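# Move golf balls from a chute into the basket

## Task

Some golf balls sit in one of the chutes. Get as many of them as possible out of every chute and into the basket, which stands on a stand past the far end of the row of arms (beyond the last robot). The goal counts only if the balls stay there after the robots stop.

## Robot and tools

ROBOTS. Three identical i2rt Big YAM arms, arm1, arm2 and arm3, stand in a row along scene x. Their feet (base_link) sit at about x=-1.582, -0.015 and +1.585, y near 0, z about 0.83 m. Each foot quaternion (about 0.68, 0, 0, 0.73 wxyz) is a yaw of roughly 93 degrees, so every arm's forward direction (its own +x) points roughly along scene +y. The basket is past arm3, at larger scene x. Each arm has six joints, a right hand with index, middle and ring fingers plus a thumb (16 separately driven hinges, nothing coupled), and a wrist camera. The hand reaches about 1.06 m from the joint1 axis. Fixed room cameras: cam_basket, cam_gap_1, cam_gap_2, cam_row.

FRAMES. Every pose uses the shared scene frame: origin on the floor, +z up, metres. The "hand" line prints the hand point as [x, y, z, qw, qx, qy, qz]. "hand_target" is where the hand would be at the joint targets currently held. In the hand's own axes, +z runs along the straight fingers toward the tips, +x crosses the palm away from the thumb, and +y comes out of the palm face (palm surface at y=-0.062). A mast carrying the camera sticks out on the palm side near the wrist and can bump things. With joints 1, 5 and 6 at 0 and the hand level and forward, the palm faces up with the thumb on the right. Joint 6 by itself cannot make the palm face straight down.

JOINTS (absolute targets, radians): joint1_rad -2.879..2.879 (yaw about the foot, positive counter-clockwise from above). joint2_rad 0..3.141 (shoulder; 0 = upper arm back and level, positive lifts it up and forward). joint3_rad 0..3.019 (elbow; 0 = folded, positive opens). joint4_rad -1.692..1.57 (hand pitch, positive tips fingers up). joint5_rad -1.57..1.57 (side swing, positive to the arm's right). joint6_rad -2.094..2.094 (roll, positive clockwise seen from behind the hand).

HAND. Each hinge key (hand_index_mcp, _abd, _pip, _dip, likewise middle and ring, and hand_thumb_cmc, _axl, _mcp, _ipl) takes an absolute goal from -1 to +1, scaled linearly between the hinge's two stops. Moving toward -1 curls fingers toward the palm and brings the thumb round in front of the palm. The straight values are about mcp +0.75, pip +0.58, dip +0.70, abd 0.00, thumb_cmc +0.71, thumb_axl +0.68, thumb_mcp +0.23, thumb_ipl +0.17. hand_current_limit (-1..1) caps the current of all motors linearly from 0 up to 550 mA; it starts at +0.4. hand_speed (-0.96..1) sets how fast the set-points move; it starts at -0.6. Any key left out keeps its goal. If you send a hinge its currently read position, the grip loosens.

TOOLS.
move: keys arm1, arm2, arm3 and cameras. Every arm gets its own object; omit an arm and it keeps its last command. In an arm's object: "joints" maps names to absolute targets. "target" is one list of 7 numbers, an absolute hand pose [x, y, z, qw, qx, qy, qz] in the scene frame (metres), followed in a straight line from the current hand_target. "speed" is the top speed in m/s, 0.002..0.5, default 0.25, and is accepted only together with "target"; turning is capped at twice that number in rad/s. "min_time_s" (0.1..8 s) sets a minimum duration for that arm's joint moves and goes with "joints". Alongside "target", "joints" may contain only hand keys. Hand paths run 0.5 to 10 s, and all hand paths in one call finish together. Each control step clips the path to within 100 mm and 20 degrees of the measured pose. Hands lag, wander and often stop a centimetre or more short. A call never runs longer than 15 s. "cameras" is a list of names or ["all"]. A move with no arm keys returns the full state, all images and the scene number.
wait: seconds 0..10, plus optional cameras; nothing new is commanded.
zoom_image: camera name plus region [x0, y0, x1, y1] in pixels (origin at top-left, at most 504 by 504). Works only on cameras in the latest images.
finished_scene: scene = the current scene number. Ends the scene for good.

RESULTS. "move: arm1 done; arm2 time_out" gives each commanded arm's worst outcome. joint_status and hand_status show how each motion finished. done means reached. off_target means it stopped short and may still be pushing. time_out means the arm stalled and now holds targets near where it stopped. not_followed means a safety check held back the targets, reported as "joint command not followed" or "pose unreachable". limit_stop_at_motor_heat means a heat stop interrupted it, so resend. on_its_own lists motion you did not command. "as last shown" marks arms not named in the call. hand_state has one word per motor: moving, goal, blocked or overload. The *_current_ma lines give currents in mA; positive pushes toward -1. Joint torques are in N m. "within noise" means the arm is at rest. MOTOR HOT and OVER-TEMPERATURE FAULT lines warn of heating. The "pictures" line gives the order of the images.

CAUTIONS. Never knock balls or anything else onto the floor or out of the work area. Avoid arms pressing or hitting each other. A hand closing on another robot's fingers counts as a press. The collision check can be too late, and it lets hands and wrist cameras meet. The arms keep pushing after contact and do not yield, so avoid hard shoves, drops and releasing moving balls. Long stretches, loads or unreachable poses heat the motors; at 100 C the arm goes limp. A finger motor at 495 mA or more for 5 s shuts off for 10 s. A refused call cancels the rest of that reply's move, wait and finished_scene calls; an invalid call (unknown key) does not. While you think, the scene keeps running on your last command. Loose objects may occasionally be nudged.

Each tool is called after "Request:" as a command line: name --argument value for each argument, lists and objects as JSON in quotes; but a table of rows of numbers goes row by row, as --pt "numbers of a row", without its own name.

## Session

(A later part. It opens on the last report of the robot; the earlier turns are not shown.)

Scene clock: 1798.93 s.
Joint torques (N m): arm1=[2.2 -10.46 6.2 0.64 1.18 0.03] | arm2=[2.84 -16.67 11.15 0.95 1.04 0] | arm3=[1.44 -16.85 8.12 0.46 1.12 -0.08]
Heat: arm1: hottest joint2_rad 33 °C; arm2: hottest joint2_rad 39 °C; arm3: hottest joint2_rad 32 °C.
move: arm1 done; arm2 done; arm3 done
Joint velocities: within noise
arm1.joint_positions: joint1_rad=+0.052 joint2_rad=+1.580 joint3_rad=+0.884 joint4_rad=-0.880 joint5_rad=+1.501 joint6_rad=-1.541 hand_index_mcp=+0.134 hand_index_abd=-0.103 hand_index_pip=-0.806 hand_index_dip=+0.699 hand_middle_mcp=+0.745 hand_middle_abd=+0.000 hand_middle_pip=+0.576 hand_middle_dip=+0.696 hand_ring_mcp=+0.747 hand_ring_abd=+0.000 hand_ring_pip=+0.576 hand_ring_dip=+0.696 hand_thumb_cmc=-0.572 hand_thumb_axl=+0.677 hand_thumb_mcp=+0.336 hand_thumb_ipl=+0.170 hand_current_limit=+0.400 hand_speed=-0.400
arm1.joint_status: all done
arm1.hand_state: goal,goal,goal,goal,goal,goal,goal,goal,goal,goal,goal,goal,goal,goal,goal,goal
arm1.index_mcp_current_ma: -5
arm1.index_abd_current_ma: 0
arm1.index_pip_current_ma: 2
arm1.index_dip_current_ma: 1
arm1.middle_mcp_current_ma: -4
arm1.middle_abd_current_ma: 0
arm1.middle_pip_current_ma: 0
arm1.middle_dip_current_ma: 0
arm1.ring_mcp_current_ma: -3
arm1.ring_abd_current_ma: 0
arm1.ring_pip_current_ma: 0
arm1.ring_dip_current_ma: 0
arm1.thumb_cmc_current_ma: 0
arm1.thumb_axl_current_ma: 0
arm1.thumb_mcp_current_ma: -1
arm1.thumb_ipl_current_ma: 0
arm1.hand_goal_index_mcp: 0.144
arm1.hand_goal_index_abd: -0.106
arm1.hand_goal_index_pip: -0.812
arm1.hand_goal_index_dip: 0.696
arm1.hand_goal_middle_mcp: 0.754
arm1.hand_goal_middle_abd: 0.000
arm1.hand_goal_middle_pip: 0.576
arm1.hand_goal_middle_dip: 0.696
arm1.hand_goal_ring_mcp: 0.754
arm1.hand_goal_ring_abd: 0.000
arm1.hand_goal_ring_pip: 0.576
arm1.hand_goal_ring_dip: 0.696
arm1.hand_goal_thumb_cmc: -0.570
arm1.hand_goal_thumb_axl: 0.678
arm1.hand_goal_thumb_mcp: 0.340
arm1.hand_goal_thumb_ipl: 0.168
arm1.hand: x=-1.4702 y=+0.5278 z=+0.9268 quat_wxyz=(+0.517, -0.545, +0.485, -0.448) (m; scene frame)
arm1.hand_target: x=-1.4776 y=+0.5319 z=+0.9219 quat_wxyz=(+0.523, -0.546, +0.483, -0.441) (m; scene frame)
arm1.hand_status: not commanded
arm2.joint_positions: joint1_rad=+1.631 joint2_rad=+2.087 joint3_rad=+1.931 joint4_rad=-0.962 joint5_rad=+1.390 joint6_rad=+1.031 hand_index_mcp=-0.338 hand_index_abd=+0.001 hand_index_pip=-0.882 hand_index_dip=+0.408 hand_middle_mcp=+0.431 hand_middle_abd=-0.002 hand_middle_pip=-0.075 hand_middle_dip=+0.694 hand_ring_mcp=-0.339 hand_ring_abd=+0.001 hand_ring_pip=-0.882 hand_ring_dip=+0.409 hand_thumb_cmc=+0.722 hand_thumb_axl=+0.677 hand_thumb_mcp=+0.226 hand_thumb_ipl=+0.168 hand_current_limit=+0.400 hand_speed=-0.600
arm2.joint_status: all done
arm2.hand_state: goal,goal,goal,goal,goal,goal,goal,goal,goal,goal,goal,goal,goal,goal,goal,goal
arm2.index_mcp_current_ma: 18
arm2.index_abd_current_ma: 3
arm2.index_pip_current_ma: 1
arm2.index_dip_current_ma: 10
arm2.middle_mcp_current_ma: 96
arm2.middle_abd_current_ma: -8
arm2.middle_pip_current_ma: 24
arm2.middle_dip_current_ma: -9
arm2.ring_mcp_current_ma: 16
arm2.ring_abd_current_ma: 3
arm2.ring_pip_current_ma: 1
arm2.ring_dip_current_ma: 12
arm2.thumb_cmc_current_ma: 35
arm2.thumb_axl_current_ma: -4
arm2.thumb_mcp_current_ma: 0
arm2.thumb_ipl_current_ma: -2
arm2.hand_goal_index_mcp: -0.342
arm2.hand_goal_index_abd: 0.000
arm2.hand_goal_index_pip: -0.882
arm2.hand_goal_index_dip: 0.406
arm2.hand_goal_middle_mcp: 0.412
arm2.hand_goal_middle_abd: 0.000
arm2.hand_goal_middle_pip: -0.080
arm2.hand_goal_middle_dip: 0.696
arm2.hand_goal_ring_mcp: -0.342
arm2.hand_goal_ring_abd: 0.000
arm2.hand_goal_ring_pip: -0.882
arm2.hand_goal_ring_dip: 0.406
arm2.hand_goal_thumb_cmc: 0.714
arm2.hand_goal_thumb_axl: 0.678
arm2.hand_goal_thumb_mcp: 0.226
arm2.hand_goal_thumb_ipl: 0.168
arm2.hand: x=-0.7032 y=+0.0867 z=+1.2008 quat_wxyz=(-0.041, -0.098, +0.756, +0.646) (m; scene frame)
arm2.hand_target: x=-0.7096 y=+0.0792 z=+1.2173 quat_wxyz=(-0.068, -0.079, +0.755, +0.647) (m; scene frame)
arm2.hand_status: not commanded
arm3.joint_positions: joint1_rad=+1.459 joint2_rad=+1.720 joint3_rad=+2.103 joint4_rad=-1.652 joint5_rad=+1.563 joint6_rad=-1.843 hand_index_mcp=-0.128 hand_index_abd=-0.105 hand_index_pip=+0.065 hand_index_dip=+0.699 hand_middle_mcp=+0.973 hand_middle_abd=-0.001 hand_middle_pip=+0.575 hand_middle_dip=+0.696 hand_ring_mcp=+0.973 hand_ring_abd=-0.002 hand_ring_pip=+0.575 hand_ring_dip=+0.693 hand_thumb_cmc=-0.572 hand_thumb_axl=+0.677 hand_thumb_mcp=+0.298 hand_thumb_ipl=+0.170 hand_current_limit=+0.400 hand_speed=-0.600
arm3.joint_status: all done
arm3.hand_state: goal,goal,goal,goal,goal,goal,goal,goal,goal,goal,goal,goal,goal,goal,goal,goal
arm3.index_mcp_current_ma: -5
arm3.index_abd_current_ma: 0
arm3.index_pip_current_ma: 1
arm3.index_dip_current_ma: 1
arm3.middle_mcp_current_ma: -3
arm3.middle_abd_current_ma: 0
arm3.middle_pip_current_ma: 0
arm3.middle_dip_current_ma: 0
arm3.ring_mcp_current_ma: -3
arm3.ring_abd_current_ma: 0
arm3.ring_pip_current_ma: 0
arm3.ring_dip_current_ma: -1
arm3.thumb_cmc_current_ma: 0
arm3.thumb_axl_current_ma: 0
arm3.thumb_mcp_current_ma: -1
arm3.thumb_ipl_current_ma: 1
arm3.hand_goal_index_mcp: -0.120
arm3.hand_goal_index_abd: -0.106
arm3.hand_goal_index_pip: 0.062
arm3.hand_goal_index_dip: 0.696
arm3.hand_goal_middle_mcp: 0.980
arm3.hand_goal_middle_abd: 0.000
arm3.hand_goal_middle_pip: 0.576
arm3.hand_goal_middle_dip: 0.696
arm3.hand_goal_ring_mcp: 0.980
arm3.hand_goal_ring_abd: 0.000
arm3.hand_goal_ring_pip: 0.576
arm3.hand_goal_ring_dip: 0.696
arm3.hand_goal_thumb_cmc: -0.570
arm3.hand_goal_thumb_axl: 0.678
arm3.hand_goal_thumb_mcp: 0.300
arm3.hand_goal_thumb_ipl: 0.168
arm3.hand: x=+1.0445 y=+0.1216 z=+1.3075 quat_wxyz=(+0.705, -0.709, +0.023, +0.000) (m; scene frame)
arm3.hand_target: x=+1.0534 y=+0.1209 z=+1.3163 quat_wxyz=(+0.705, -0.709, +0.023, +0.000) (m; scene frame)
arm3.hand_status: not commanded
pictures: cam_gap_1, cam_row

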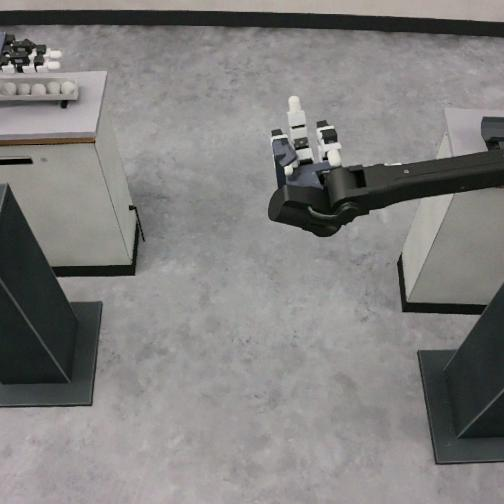

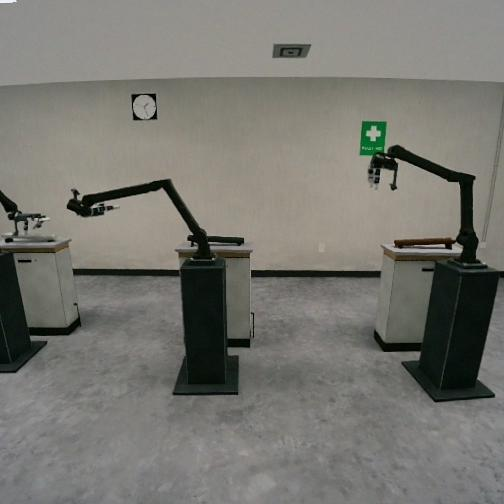

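Request:
move --arm1 '{"joints": {"joint2_rad": 1.656, "joint3_rad": 0.857, "joint4_rad": -0.779}, "min_time_s": 2}' --arm2 '{"joints": {"joint2_rad": 2.30, "joint3_rad": 1.99, "joint4_rad": -0.78}, "min_time_s": 2}' --cameras '["cam_gap_1", "arm1_cam_wrist"]'

Scene clock: 1806.97 s.
Joint torques (N m): arm1=[2.14 -10.75 5.64 0.64 1.18 0.02] | arm2=[3.14 -18.78 10.51 1.03 1.05 0.02] | arm3=[1.38 -17.03 8.12 0.44 1.12 -0.08]
Heat: arm1: hottest joint2_rad 33 °C; arm2: hottest joint2_rad 39 °C; arm3: hottest joint2_rad 32 °C.
move: arm1 done; arm2 done
Joint velocities: within noise
arm1.joint_positions: joint1_rad=+0.052 joint2_rad=+1.643 joint3_rad=+0.858 joint4_rad=-0.791 joint5_rad=+1.501 joint6_rad=-1.541 hand_index_mcp=+0.134 hand_index_abd=-0.103 hand_index_pip=-0.806 hand_index_dip=+0.699 hand_middle_mcp=+0.745 hand_middle_abd=+0.000 hand_middle_pip=+0.576 hand_middle_dip=+0.696 hand_ring_mcp=+0.747 hand_ring_abd=+0.000 hand_ring_pip=+0.576 hand_ring_dip=+0.696 hand_thumb_cmc=-0.572 hand_thumb_axl=+0.677 hand_thumb_mcp=+0.336 hand_thumb_ipl=+0.170 hand_current_limit=+0.400 hand_speed=-0.400
arm1.joint_status: all done
arm1.hand_state: goal,goal,goal,goal,goal,goal,goal,goal,goal,goal,goal,goal,goal,goal,goal,goal
arm1.index_mcp_current_ma: -5
arm1.index_abd_current_ma: 0
arm1.index_pip_current_ma: 2
arm1.index_dip_current_ma: 1
arm1.middle_mcp_current_ma: -4
arm1.middle_abd_current_ma: 0
arm1.middle_pip_current_ma: 0
arm1.middle_dip_current_ma: 0
arm1.ring_mcp_current_ma: -3
arm1.ring_abd_current_ma: 0
arm1.ring_pip_current_ma: 0
arm1.ring_dip_current_ma: 0
arm1.thumb_cmc_current_ma: 0
arm1.thumb_axl_current_ma: 0
arm1.thumb_mcp_current_ma: -1
arm1.thumb_ipl_current_ma: 0
arm1.hand_goal_index_mcp: 0.144
arm1.hand_goal_index_abd: -0.106
arm1.hand_goal_index_pip: -0.812
arm1.hand_goal_index_dip: 0.696
arm1.hand_goal_middle_mcp: 0.754
arm1.hand_goal_middle_abd: 0.000
arm1.hand_goal_middle_pip: 0.576
arm1.hand_goal_middle_dip: 0.696
arm1.hand_goal_ring_mcp: 0.754
arm1.hand_goal_ring_abd: 0.000
arm1.hand_goal_ring_pip: 0.576
arm1.hand_goal_ring_dip: 0.696
arm1.hand_goal_thumb_cmc: -0.570
arm1.hand_goal_thumb_axl: 0.678
arm1.hand_goal_thumb_mcp: 0.340
arm1.hand_goal_thumb_ipl: 0.168
arm1.hand: x=-1.4700 y=+0.5281 z=+0.8966 quat_wxyz=(+0.517, -0.545, +0.485, -0.448) (m; scene frame)
arm1.hand_target: x=-1.4774 y=+0.5317 z=+0.8915 quat_wxyz=(+0.523, -0.547, +0.483, -0.441) (m; scene frame)
arm1.hand_status: not commanded
arm2.joint_positions: joint1_rad=+1.631 joint2_rad=+2.287 joint3_rad=+1.936 joint4_rad=-0.791 joint5_rad=+1.390 joint6_rad=+1.031 hand_index_mcp=-0.338 hand_index_abd=+0.001 hand_index_pip=-0.882 hand_index_dip=+0.408 hand_middle_mcp=+0.431 hand_middle_abd=-0.002 hand_middle_pip=-0.075 hand_middle_dip=+0.694 hand_ring_mcp=-0.339 hand_ring_abd=+0.001 hand_ring_pip=-0.882 hand_ring_dip=+0.409 hand_thumb_cmc=+0.722 hand_thumb_axl=+0.677 hand_thumb_mcp=+0.226 hand_thumb_ipl=+0.168 hand_current_limit=+0.400 hand_speed=-0.600
arm2.joint_status: all done
arm2.hand_state: goal,goal,goal,goal,goal,goal,goal,goal,goal,goal,goal,goal,goal,goal,goal,goal
arm2.index_mcp_current_ma: 18
arm2.index_abd_current_ma: 3
arm2.index_pip_current_ma: 1
arm2.index_dip_current_ma: 10
arm2.middle_mcp_current_ma: 96
arm2.middle_abd_current_ma: -8
arm2.middle_pip_current_ma: 24
arm2.middle_dip_current_ma: -9
arm2.ring_mcp_current_ma: 16
arm2.ring_abd_current_ma: 3
arm2.ring_pip_current_ma: 1
arm2.ring_dip_current_ma: 12
arm2.thumb_cmc_current_ma: 35
arm2.thumb_axl_current_ma: -4
arm2.thumb_mcp_current_ma: 0
arm2.thumb_ipl_current_ma: -2
arm2.hand_goal_index_mcp: -0.342
arm2.hand_goal_index_abd: 0.000
arm2.hand_goal_index_pip: -0.882
arm2.hand_goal_index_dip: 0.406
arm2.hand_goal_middle_mcp: 0.412
arm2.hand_goal_middle_abd: 0.000
arm2.hand_goal_middle_pip: -0.080
arm2.hand_goal_middle_dip: 0.696
arm2.hand_goal_ring_mcp: -0.342
arm2.hand_goal_ring_abd: 0.000
arm2.hand_goal_ring_pip: -0.882
arm2.hand_goal_ring_dip: 0.406
arm2.hand_goal_thumb_cmc: 0.714
arm2.hand_goal_thumb_axl: 0.678
arm2.hand_goal_thumb_mcp: 0.226
arm2.hand_goal_thumb_ipl: 0.168
arm2.hand: x=-0.7397 y=+0.0825 z=+1.0740 quat_wxyz=(-0.032, -0.106, +0.755, +0.646) (m; scene frame)
arm2.hand_target: x=-0.7482 y=+0.0744 z=+1.0868 quat_wxyz=(-0.057, -0.089, +0.755, +0.647) (m; scene frame)
arm2.hand_status: not commanded
arm3: as last shown
arm3.hand_target: x=+1.0534 y=+0.1209 z=+1.3162 quat_wxyz=(+0.705, -0.709, +0.023, +0.000) (m; scene frame)
pictures: arm1_cam_wrist, cam_gap_1
camera_calibration:
arm1_cam_wrist: T_world_to_cam=[[-0.0799821, 0.773544, -0.628675, 0.0759384], [-0.763512, 0.35792, 0.537534, -1.84156], [0.640822, 0.522994, 0.561983, 0.284719], [0, 0, 0, 1]] pos_world=[-1.58244, 0.451485, 0.877636]

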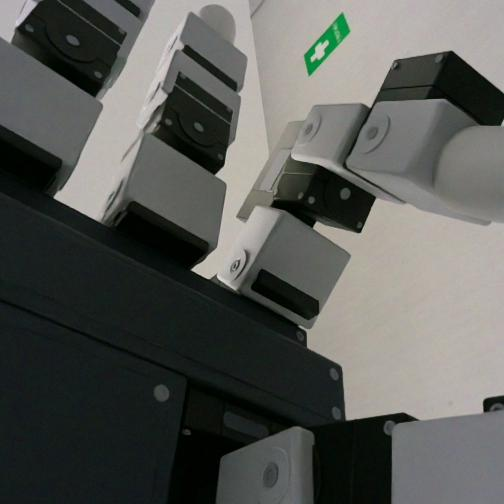

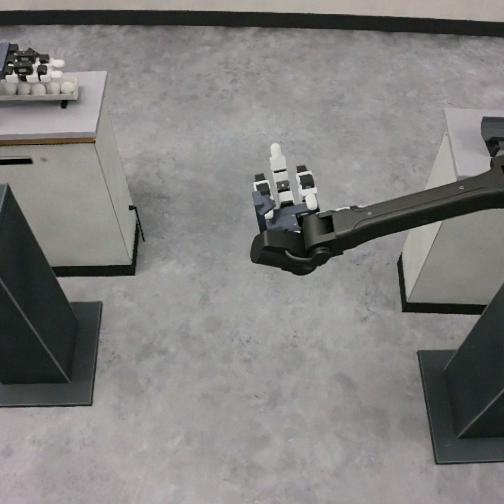

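Request:
move --arm1 '{"joints": {"hand_index_mcp": -0.13, "hand_index_pip": -0.42, "hand_speed": -0.9}}' --arm2 '{"joints": {"joint1_rad": 1.645, "joint2_rad": 2.435, "joint3_rad": 1.99, "joint4_rad": -0.60}, "min_time_s": 2}'

Request:
move --arm1 '{"joints": {"hand_thumb_mcp": 0.14}}'

Request:
move --arm1 '{"joints": {"hand_thumb_mcp": 0.12, "hand_index_mcp": -0.21}}'

Scene clock: 1812.27 s.
Joint torques (N m): arm1=[2.26 -10.81 5.65 0.62 1.14 -0.01] | arm2=[3.14 -18.84 10.11 0.96 1.04 -0.01] | arm3=[1.38 -17.08 8.09 0.44 1.12 -0.08]
Heat: arm1: hottest joint2_rad 33 °C; arm2: hottest joint2_rad 39 °C; arm3: hottest joint2_rad 32 °C.
move: arm1 off_target; arm2 done
Joint velocities: within noise
arm1.joint_positions: joint1_rad=+0.052 joint2_rad=+1.643 joint3_rad=+0.858 joint4_rad=-0.791 joint5_rad=+1.502 joint6_rad=-1.537 hand_index_mcp=-0.136 hand_index_abd=-0.105 hand_index_pip=-0.444 hand_index_dip=+0.692 hand_middle_mcp=+0.745 hand_middle_abd=+0.000 hand_middle_pip=+0.576 hand_middle_dip=+0.696 hand_ring_mcp=+0.747 hand_ring_abd=+0.000 hand_ring_pip=+0.576 hand_ring_dip=+0.696 hand_thumb_cmc=-0.572 hand_thumb_axl=+0.677 hand_thumb_mcp=+0.336 hand_thumb_ipl=+0.170 hand_current_limit=+0.400 hand_speed=-0.900
arm1.joint_status: hand_index_pip off_target (ended at -0.444, target -0.420); the others done
arm1.hand_state: goal,goal,blocked,goal,goal,goal,goal,goal,goal,goal,goal,goal,goal,goal,goal,goal
arm1.index_mcp_current_ma: -2
arm1.index_abd_current_ma: 0
arm1.index_pip_current_ma: -19
arm1.index_dip_current_ma: -1
arm1.middle_mcp_current_ma: -4
arm1.middle_abd_current_ma: 0
arm1.middle_pip_current_ma: 0
arm1.middle_dip_current_ma: 0
arm1.ring_mcp_current_ma: -3
arm1.ring_abd_current_ma: 0
arm1.ring_pip_current_ma: 0
arm1.ring_dip_current_ma: 0
arm1.thumb_cmc_current_ma: 0
arm1.thumb_axl_current_ma: 0
arm1.thumb_mcp_current_ma: -1
arm1.thumb_ipl_current_ma: 0
arm1.hand_goal_index_mcp: -0.130
arm1.hand_goal_index_abd: -0.106
arm1.hand_goal_index_pip: -0.420
arm1.hand_goal_index_dip: 0.696
arm1.hand_goal_middle_mcp: 0.754
arm1.hand_goal_middle_abd: 0.000
arm1.hand_goal_middle_pip: 0.576
arm1.hand_goal_middle_dip: 0.696
arm1.hand_goal_ring_mcp: 0.754
arm1.hand_goal_ring_abd: 0.000
arm1.hand_goal_ring_pip: 0.576
arm1.hand_goal_ring_dip: 0.696
arm1.hand_goal_thumb_cmc: -0.570
arm1.hand_goal_thumb_axl: 0.678
arm1.hand_goal_thumb_mcp: 0.340
arm1.hand_goal_thumb_ipl: 0.168
arm1.hand: x=-1.4700 y=+0.5285 z=+0.8968 quat_wxyz=(+0.519, -0.543, +0.486, -0.447) (m; scene frame)
arm1.hand_target: x=-1.4774 y=+0.5317 z=+0.8915 quat_wxyz=(+0.523, -0.547, +0.483, -0.441) (m; scene frame)
arm1.hand_status: not commanded
arm2.joint_positions: joint1_rad=+1.631 joint2_rad=+2.419 joint3_rad=+1.936 joint4_rad=-0.612 joint5_rad=+1.390 joint6_rad=+1.031 hand_index_mcp=-0.338 hand_index_abd=+0.001 hand_index_pip=-0.882 hand_index_dip=+0.408 hand_middle_mcp=+0.431 hand_middle_abd=-0.002 hand_middle_pip=-0.075 hand_middle_dip=+0.694 hand_ring_mcp=-0.339 hand_ring_abd=+0.001 hand_ring_pip=-0.882 hand_ring_dip=+0.409 hand_thumb_cmc=+0.722 hand_thumb_axl=+0.677 hand_thumb_mcp=+0.226 hand_thumb_ipl=+0.168 hand_current_limit=+0.400 hand_speed=-0.600
arm2.joint_status: all done
arm2.hand_state: goal,goal,goal,goal,goal,goal,goal,goal,goal,goal,goal,goal,goal,goal,goal,goal
arm2.index_mcp_current_ma: 18
arm2.index_abd_current_ma: 3
arm2.index_pip_current_ma: 1
arm2.index_dip_current_ma: 10
arm2.middle_mcp_current_ma: 96
arm2.middle_abd_current_ma: -8
arm2.middle_pip_current_ma: 24
arm2.middle_dip_current_ma: -9
arm2.ring_mcp_current_ma: 16
arm2.ring_abd_current_ma: 3
arm2.ring_pip_current_ma: 1
arm2.ring_dip_current_ma: 12
arm2.thumb_cmc_current_ma: 35
arm2.thumb_axl_current_ma: -4
arm2.thumb_mcp_current_ma: 0
arm2.thumb_ipl_current_ma: -2
arm2.hand_goal_index_mcp: -0.342
arm2.hand_goal_index_abd: 0.000
arm2.hand_goal_index_pip: -0.882
arm2.hand_goal_index_dip: 0.406
arm2.hand_goal_middle_mcp: 0.412
arm2.hand_goal_middle_abd: 0.000
arm2.hand_goal_middle_pip: -0.080
arm2.hand_goal_middle_dip: 0.696
arm2.hand_goal_ring_mcp: -0.342
arm2.hand_goal_ring_abd: 0.000
arm2.hand_goal_ring_pip: -0.882
arm2.hand_goal_ring_dip: 0.406
arm2.hand_goal_thumb_cmc: 0.714
arm2.hand_goal_thumb_axl: 0.678
arm2.hand_goal_thumb_mcp: 0.226
arm2.hand_goal_thumb_ipl: 0.168
arm2.hand: x=-0.7501 y=+0.0810 z=+0.9877 quat_wxyz=(-0.050, -0.091, +0.756, +0.647) (m; scene frame)
arm2.hand_target: x=-0.7604 y=+0.0696 z=+0.9977 quat_wxyz=(-0.076, -0.076, +0.755, +0.647) (m; scene frame)
arm2.hand_status: not commanded
arm3: as last shown
pictures: none

Scene clock: 1813.40 s.
Joint torques (N m): arm1=[2.02 -10.81 5.68 0.61 1.01 0] | arm2=[2.9 -18.84 10.11 1.03 1.04 -0.01] | arm3=[1.44 -17.03 8.12 0.44 1.12 -0.08]
Heat: arm1: hottest joint2_rad 33 °C; arm2: hottest joint2_rad 39 °C; arm3: hottest joint2_rad 32 °C.
move: arm1 off_target
Joint velocities: within noise
arm1.joint_positions: joint1_rad=+0.054 joint2_rad=+1.643 joint3_rad=+0.858 joint4_rad=-0.791 joint5_rad=+1.505 joint6_rad=-1.537 hand_index_mcp=-0.117 hand_index_abd=-0.109 hand_index_pip=-0.441 hand_index_dip=+0.691 hand_middle_mcp=+0.745 hand_middle_abd=+0.000 hand_middle_pip=+0.576 hand_middle_dip=+0.696 hand_ring_mcp=+0.747 hand_ring_abd=+0.000 hand_ring_pip=+0.576 hand_ring_dip=+0.696 hand_thumb_cmc=-0.578 hand_thumb_axl=+0.677 hand_thumb_mcp=+0.222 hand_thumb_ipl=+0.185 hand_current_limit=+0.400 hand_speed=-0.900
arm1.joint_status: hand_thumb_mcp off_target (ended at +0.222, target +0.140)
arm1.hand_state: goal,goal,blocked,goal,goal,goal,goal,goal,goal,goal,goal,goal,goal,goal,blocked,goal
arm1.index_mcp_current_ma: 8
arm1.index_abd_current_ma: 0
arm1.index_pip_current_ma: -16
arm1.index_dip_current_ma: -1
arm1.middle_mcp_current_ma: -4
arm1.middle_abd_current_ma: 0
arm1.middle_pip_current_ma: 0
arm1.middle_dip_current_ma: 0
arm1.ring_mcp_current_ma: -3
arm1.ring_abd_current_ma: 0
arm1.ring_pip_current_ma: 0
arm1.ring_dip_current_ma: 0
arm1.thumb_cmc_current_ma: -3
arm1.thumb_axl_current_ma: 0
arm1.thumb_mcp_current_ma: 238
arm1.thumb_ipl_current_ma: 19
arm1.hand_goal_index_mcp: -0.130
arm1.hand_goal_index_abd: -0.106
arm1.hand_goal_index_pip: -0.420
arm1.hand_goal_index_dip: 0.696
arm1.hand_goal_middle_mcp: 0.754
arm1.hand_goal_middle_abd: 0.000
arm1.hand_goal_middle_pip: 0.576
arm1.hand_goal_middle_dip: 0.696
arm1.hand_goal_ring_mcp: 0.754
arm1.hand_goal_ring_abd: 0.000
arm1.hand_goal_ring_pip: 0.576
arm1.hand_goal_ring_dip: 0.696
arm1.hand_goal_thumb_cmc: -0.570
arm1.hand_goal_thumb_axl: 0.678
arm1.hand_goal_thumb_mcp: 0.140
arm1.hand_goal_thumb_ipl: 0.168
arm1.hand: x=-1.4708 y=+0.5289 z=+0.8974 quat_wxyz=(+0.520, -0.543, +0.484, -0.447) (m; scene frame)
arm1.hand_target: x=-1.4774 y=+0.5317 z=+0.8916 quat_wxyz=(+0.523, -0.547, +0.483, -0.441) (m; scene frame)
arm1.hand_status: not commanded
arm2, arm3: as last shown
pictures: none

Scene clock: 1814.00 s.
Joint torques (N m): arm1=[2.14 -10.81 5.65 0.62 0.92 -0.02] | arm2=[3.08 -19.02 10.09 0.96 1.02 -0.01] | arm3=[1.38 -17.03 8.12 0.47 1.12 -0.08]
Heat: arm1: hottest joint2_rad 33 °C; arm2: hottest joint2_rad 39 °C; arm3: hottest joint2_rad 32 °C.
move: arm1 off_target
Joint velocities: within noise
arm1.joint_positions: joint1_rad=+0.054 joint2_rad=+1.643 joint3_rad=+0.858 joint4_rad=-0.791 joint5_rad=+1.507 joint6_rad=-1.536 hand_index_mcp=-0.127 hand_index_abd=-0.109 hand_index_pip=-0.430 hand_index_dip=+0.691 hand_middle_mcp=+0.745 hand_middle_abd=+0.000 hand_middle_pip=+0.576 hand_middle_dip=+0.696 hand_ring_mcp=+0.747 hand_ring_abd=+0.000 hand_ring_pip=+0.576 hand_ring_dip=+0.696 hand_thumb_cmc=-0.580 hand_thumb_axl=+0.677 hand_thumb_mcp=+0.218 hand_thumb_ipl=+0.193 hand_current_limit=+0.400 hand_speed=-0.900
arm1.joint_status: hand_index_mcp off_target (ended at -0.127, target -0.210); hand_thumb_mcp off_target (ended at +0.218, target +0.120)
arm1.hand_state: blocked,goal,goal,goal,goal,goal,goal,goal,goal,goal,goal,goal,goal,goal,blocked,blocked
arm1.index_mcp_current_ma: 173
arm1.index_abd_current_ma: 0
arm1.index_pip_current_ma: -4
arm1.index_dip_current_ma: -1
arm1.middle_mcp_current_ma: -4
arm1.middle_abd_current_ma: 0
arm1.middle_pip_current_ma: 0
arm1.middle_dip_current_ma: 0
arm1.ring_mcp_current_ma: -3
arm1.ring_abd_current_ma: 0
arm1.ring_pip_current_ma: 0
arm1.ring_dip_current_ma: 0
arm1.thumb_cmc_current_ma: -5
arm1.thumb_axl_current_ma: 0
arm1.thumb_mcp_current_ma: 317
arm1.thumb_ipl_current_ma: 35
arm1.hand_goal_index_mcp: -0.210
arm1.hand_goal_index_abd: -0.106
arm1.hand_goal_index_pip: -0.420
arm1.hand_goal_index_dip: 0.696
arm1.hand_goal_middle_mcp: 0.754
arm1.hand_goal_middle_abd: 0.000
arm1.hand_goal_middle_pip: 0.576
arm1.hand_goal_middle_dip: 0.696
arm1.hand_goal_ring_mcp: 0.754
arm1.hand_goal_ring_abd: 0.000
arm1.hand_goal_ring_pip: 0.576
arm1.hand_goal_ring_dip: 0.696
arm1.hand_goal_thumb_cmc: -0.570
arm1.hand_goal_thumb_axl: 0.678
arm1.hand_goal_thumb_mcp: 0.120
arm1.hand_goal_thumb_ipl: 0.168
arm1.hand: x=-1.4706 y=+0.5290 z=+0.8978 quat_wxyz=(+0.521, -0.542, +0.484, -0.447) (m; scene frame)
arm1.hand_target: x=-1.4774 y=+0.5317 z=+0.8915 quat_wxyz=(+0.523, -0.547, +0.483, -0.441) (m; scene frame)
arm1.hand_status: not commanded
arm2, arm3: as last shown
pictures: none

Request:
move --arm1 '{"joints": {"hand_index_mcp": -0.25, "hand_thumb_mcp": 0.10}}'

Request:
move --arm1 '{"joints": {"joint2_rad": 1.47, "joint3_rad": 0.89, "joint4_rad": -0.98}, "min_time_s": 3}' --cameras '["cam_gap_1"]'

Scene clock: 1816.87 s.
Joint torques (N m): arm1=[2.02 -10.81 5.67 0.61 0.89 -0.03] | arm2=[3.02 -19.02 10.19 0.94 1.03 -0.02] | arm3=[1.44 -17.08 8.1 0.46 1.12 -0.08]
Heat: arm1: hottest joint2_rad 33 °C; arm2: hottest joint2_rad 39 °C; arm3: hottest joint3_rad 32 °C.
move: arm1 off_target
Joint velocities: within noise
arm1.joint_positions: joint1_rad=+0.054 joint2_rad=+1.643 joint3_rad=+0.858 joint4_rad=-0.791 joint5_rad=+1.508 joint6_rad=-1.535 hand_index_mcp=-0.140 hand_index_abd=-0.109 hand_index_pip=-0.420 hand_index_dip=+0.694 hand_middle_mcp=+0.745 hand_middle_abd=+0.000 hand_middle_pip=+0.576 hand_middle_dip=+0.696 hand_ring_mcp=+0.747 hand_ring_abd=+0.000 hand_ring_pip=+0.576 hand_ring_dip=+0.696 hand_thumb_cmc=-0.581 hand_thumb_axl=+0.678 hand_thumb_mcp=+0.218 hand_thumb_ipl=+0.200 hand_current_limit=+0.400 hand_speed=-0.900
arm1.joint_status: hand_index_mcp off_target (ended at -0.140, target -0.250); hand_thumb_mcp off_target (ended at +0.218, target +0.100)
arm1.hand_state: blocked,goal,goal,goal,goal,goal,goal,goal,goal,goal,goal,goal,goal,goal,blocked,blocked
arm1.index_mcp_current_ma: 280
arm1.index_abd_current_ma: 0
arm1.index_pip_current_ma: 0
arm1.index_dip_current_ma: 0
arm1.middle_mcp_current_ma: -4
arm1.middle_abd_current_ma: 0
arm1.middle_pip_current_ma: 0
arm1.middle_dip_current_ma: 0
arm1.ring_mcp_current_ma: -3
arm1.ring_abd_current_ma: 0
arm1.ring_pip_current_ma: 0
arm1.ring_dip_current_ma: 0
arm1.thumb_cmc_current_ma: -5
arm1.thumb_axl_current_ma: 0
arm1.thumb_mcp_current_ma: 385
arm1.thumb_ipl_current_ma: 51
arm1.hand_goal_index_mcp: -0.250
arm1.hand_goal_index_abd: -0.106
arm1.hand_goal_index_pip: -0.420
arm1.hand_goal_index_dip: 0.696
arm1.hand_goal_middle_mcp: 0.754
arm1.hand_goal_middle_abd: 0.000
arm1.hand_goal_middle_pip: 0.576
arm1.hand_goal_middle_dip: 0.696
arm1.hand_goal_ring_mcp: 0.754
arm1.hand_goal_ring_abd: 0.000
arm1.hand_goal_ring_pip: 0.576
arm1.hand_goal_ring_dip: 0.696
arm1.hand_goal_thumb_cmc: -0.570
arm1.hand_goal_thumb_axl: 0.678
arm1.hand_goal_thumb_mcp: 0.100
arm1.hand_goal_thumb_ipl: 0.168
arm1.hand: x=-1.4706 y=+0.5292 z=+0.8980 quat_wxyz=(+0.522, -0.542, +0.484, -0.447) (m; scene frame)
arm1.hand_target: x=-1.4773 y=+0.5317 z=+0.8915 quat_wxyz=(+0.523, -0.547, +0.483, -0.441) (m; scene frame)
arm1.hand_status: not commanded
arm2, arm3: as last shown
pictures: none

Scene clock: 1820.27 s.
Joint torques (N m): arm1=[1.96 -11.93 9.1 -0.44 1.28 -0.04] | arm2=[3.37 -18.9 10.21 0.99 1 0.01] | arm3=[1.32 -17.03 8.12 0.44 1.12 -0.08]
Heat: arm1: hottest joint2_rad 33 °C; arm2: hottest joint2_rad 39 °C; arm3: hottest joint3_rad 32 °C.
move: arm1 done
Joint velocities: within noise
arm1.joint_positions: joint1_rad=+0.055 joint2_rad=+1.489 joint3_rad=+0.858 joint4_rad=-0.969 joint5_rad=+1.498 joint6_rad=-1.534 hand_index_mcp=-0.142 hand_index_abd=-0.102 hand_index_pip=-0.395 hand_index_dip=+0.710 hand_middle_mcp=+0.745 hand_middle_abd=+0.000 hand_middle_pip=+0.576 hand_middle_dip=+0.696 hand_ring_mcp=+0.747 hand_ring_abd=+0.000 hand_ring_pip=+0.576 hand_ring_dip=+0.696 hand_thumb_cmc=-0.581 hand_thumb_axl=+0.678 hand_thumb_mcp=+0.211 hand_thumb_ipl=+0.200 hand_current_limit=+0.400 hand_speed=-0.900
arm1.joint_status: all done
arm1.hand_state: blocked,goal,blocked,goal,goal,goal,goal,goal,goal,goal,goal,goal,goal,goal,blocked,blocked
arm1.index_mcp_current_ma: 268
arm1.index_abd_current_ma: 1
arm1.index_pip_current_ma: 21
arm1.index_dip_current_ma: 8
arm1.middle_mcp_current_ma: -4
arm1.middle_abd_current_ma: 0
arm1.middle_pip_current_ma: 0
arm1.middle_dip_current_ma: 0
arm1.ring_mcp_current_ma: -3
arm1.ring_abd_current_ma: 0
arm1.ring_pip_current_ma: 0
arm1.ring_dip_current_ma: 0
arm1.thumb_cmc_current_ma: -5
arm1.thumb_axl_current_ma: 0
arm1.thumb_mcp_current_ma: 385
arm1.thumb_ipl_current_ma: 51
arm1.hand_goal_index_mcp: -0.250
arm1.hand_goal_index_abd: -0.106
arm1.hand_goal_index_pip: -0.420
arm1.hand_goal_index_dip: 0.696
arm1.hand_goal_middle_mcp: 0.754
arm1.hand_goal_middle_abd: 0.000
arm1.hand_goal_middle_pip: 0.576
arm1.hand_goal_middle_dip: 0.696
arm1.hand_goal_ring_mcp: 0.754
arm1.hand_goal_ring_abd: 0.000
arm1.hand_goal_ring_pip: 0.576
arm1.hand_goal_ring_dip: 0.696
arm1.hand_goal_thumb_cmc: -0.570
arm1.hand_goal_thumb_axl: 0.678
arm1.hand_goal_thumb_mcp: 0.100
arm1.hand_goal_thumb_ipl: 0.168
arm1.hand: x=-1.4689 y=+0.5055 z=+0.9508 quat_wxyz=(+0.513, -0.550, +0.480, -0.451) (m; scene frame)
arm1.hand_target: x=-1.4758 y=+0.5182 z=+0.9688 quat_wxyz=(+0.527, -0.542, +0.488, -0.436) (m; scene frame)
arm1.hand_status: not commanded
arm2, arm3: as last shown
pictures: cam_gap_1

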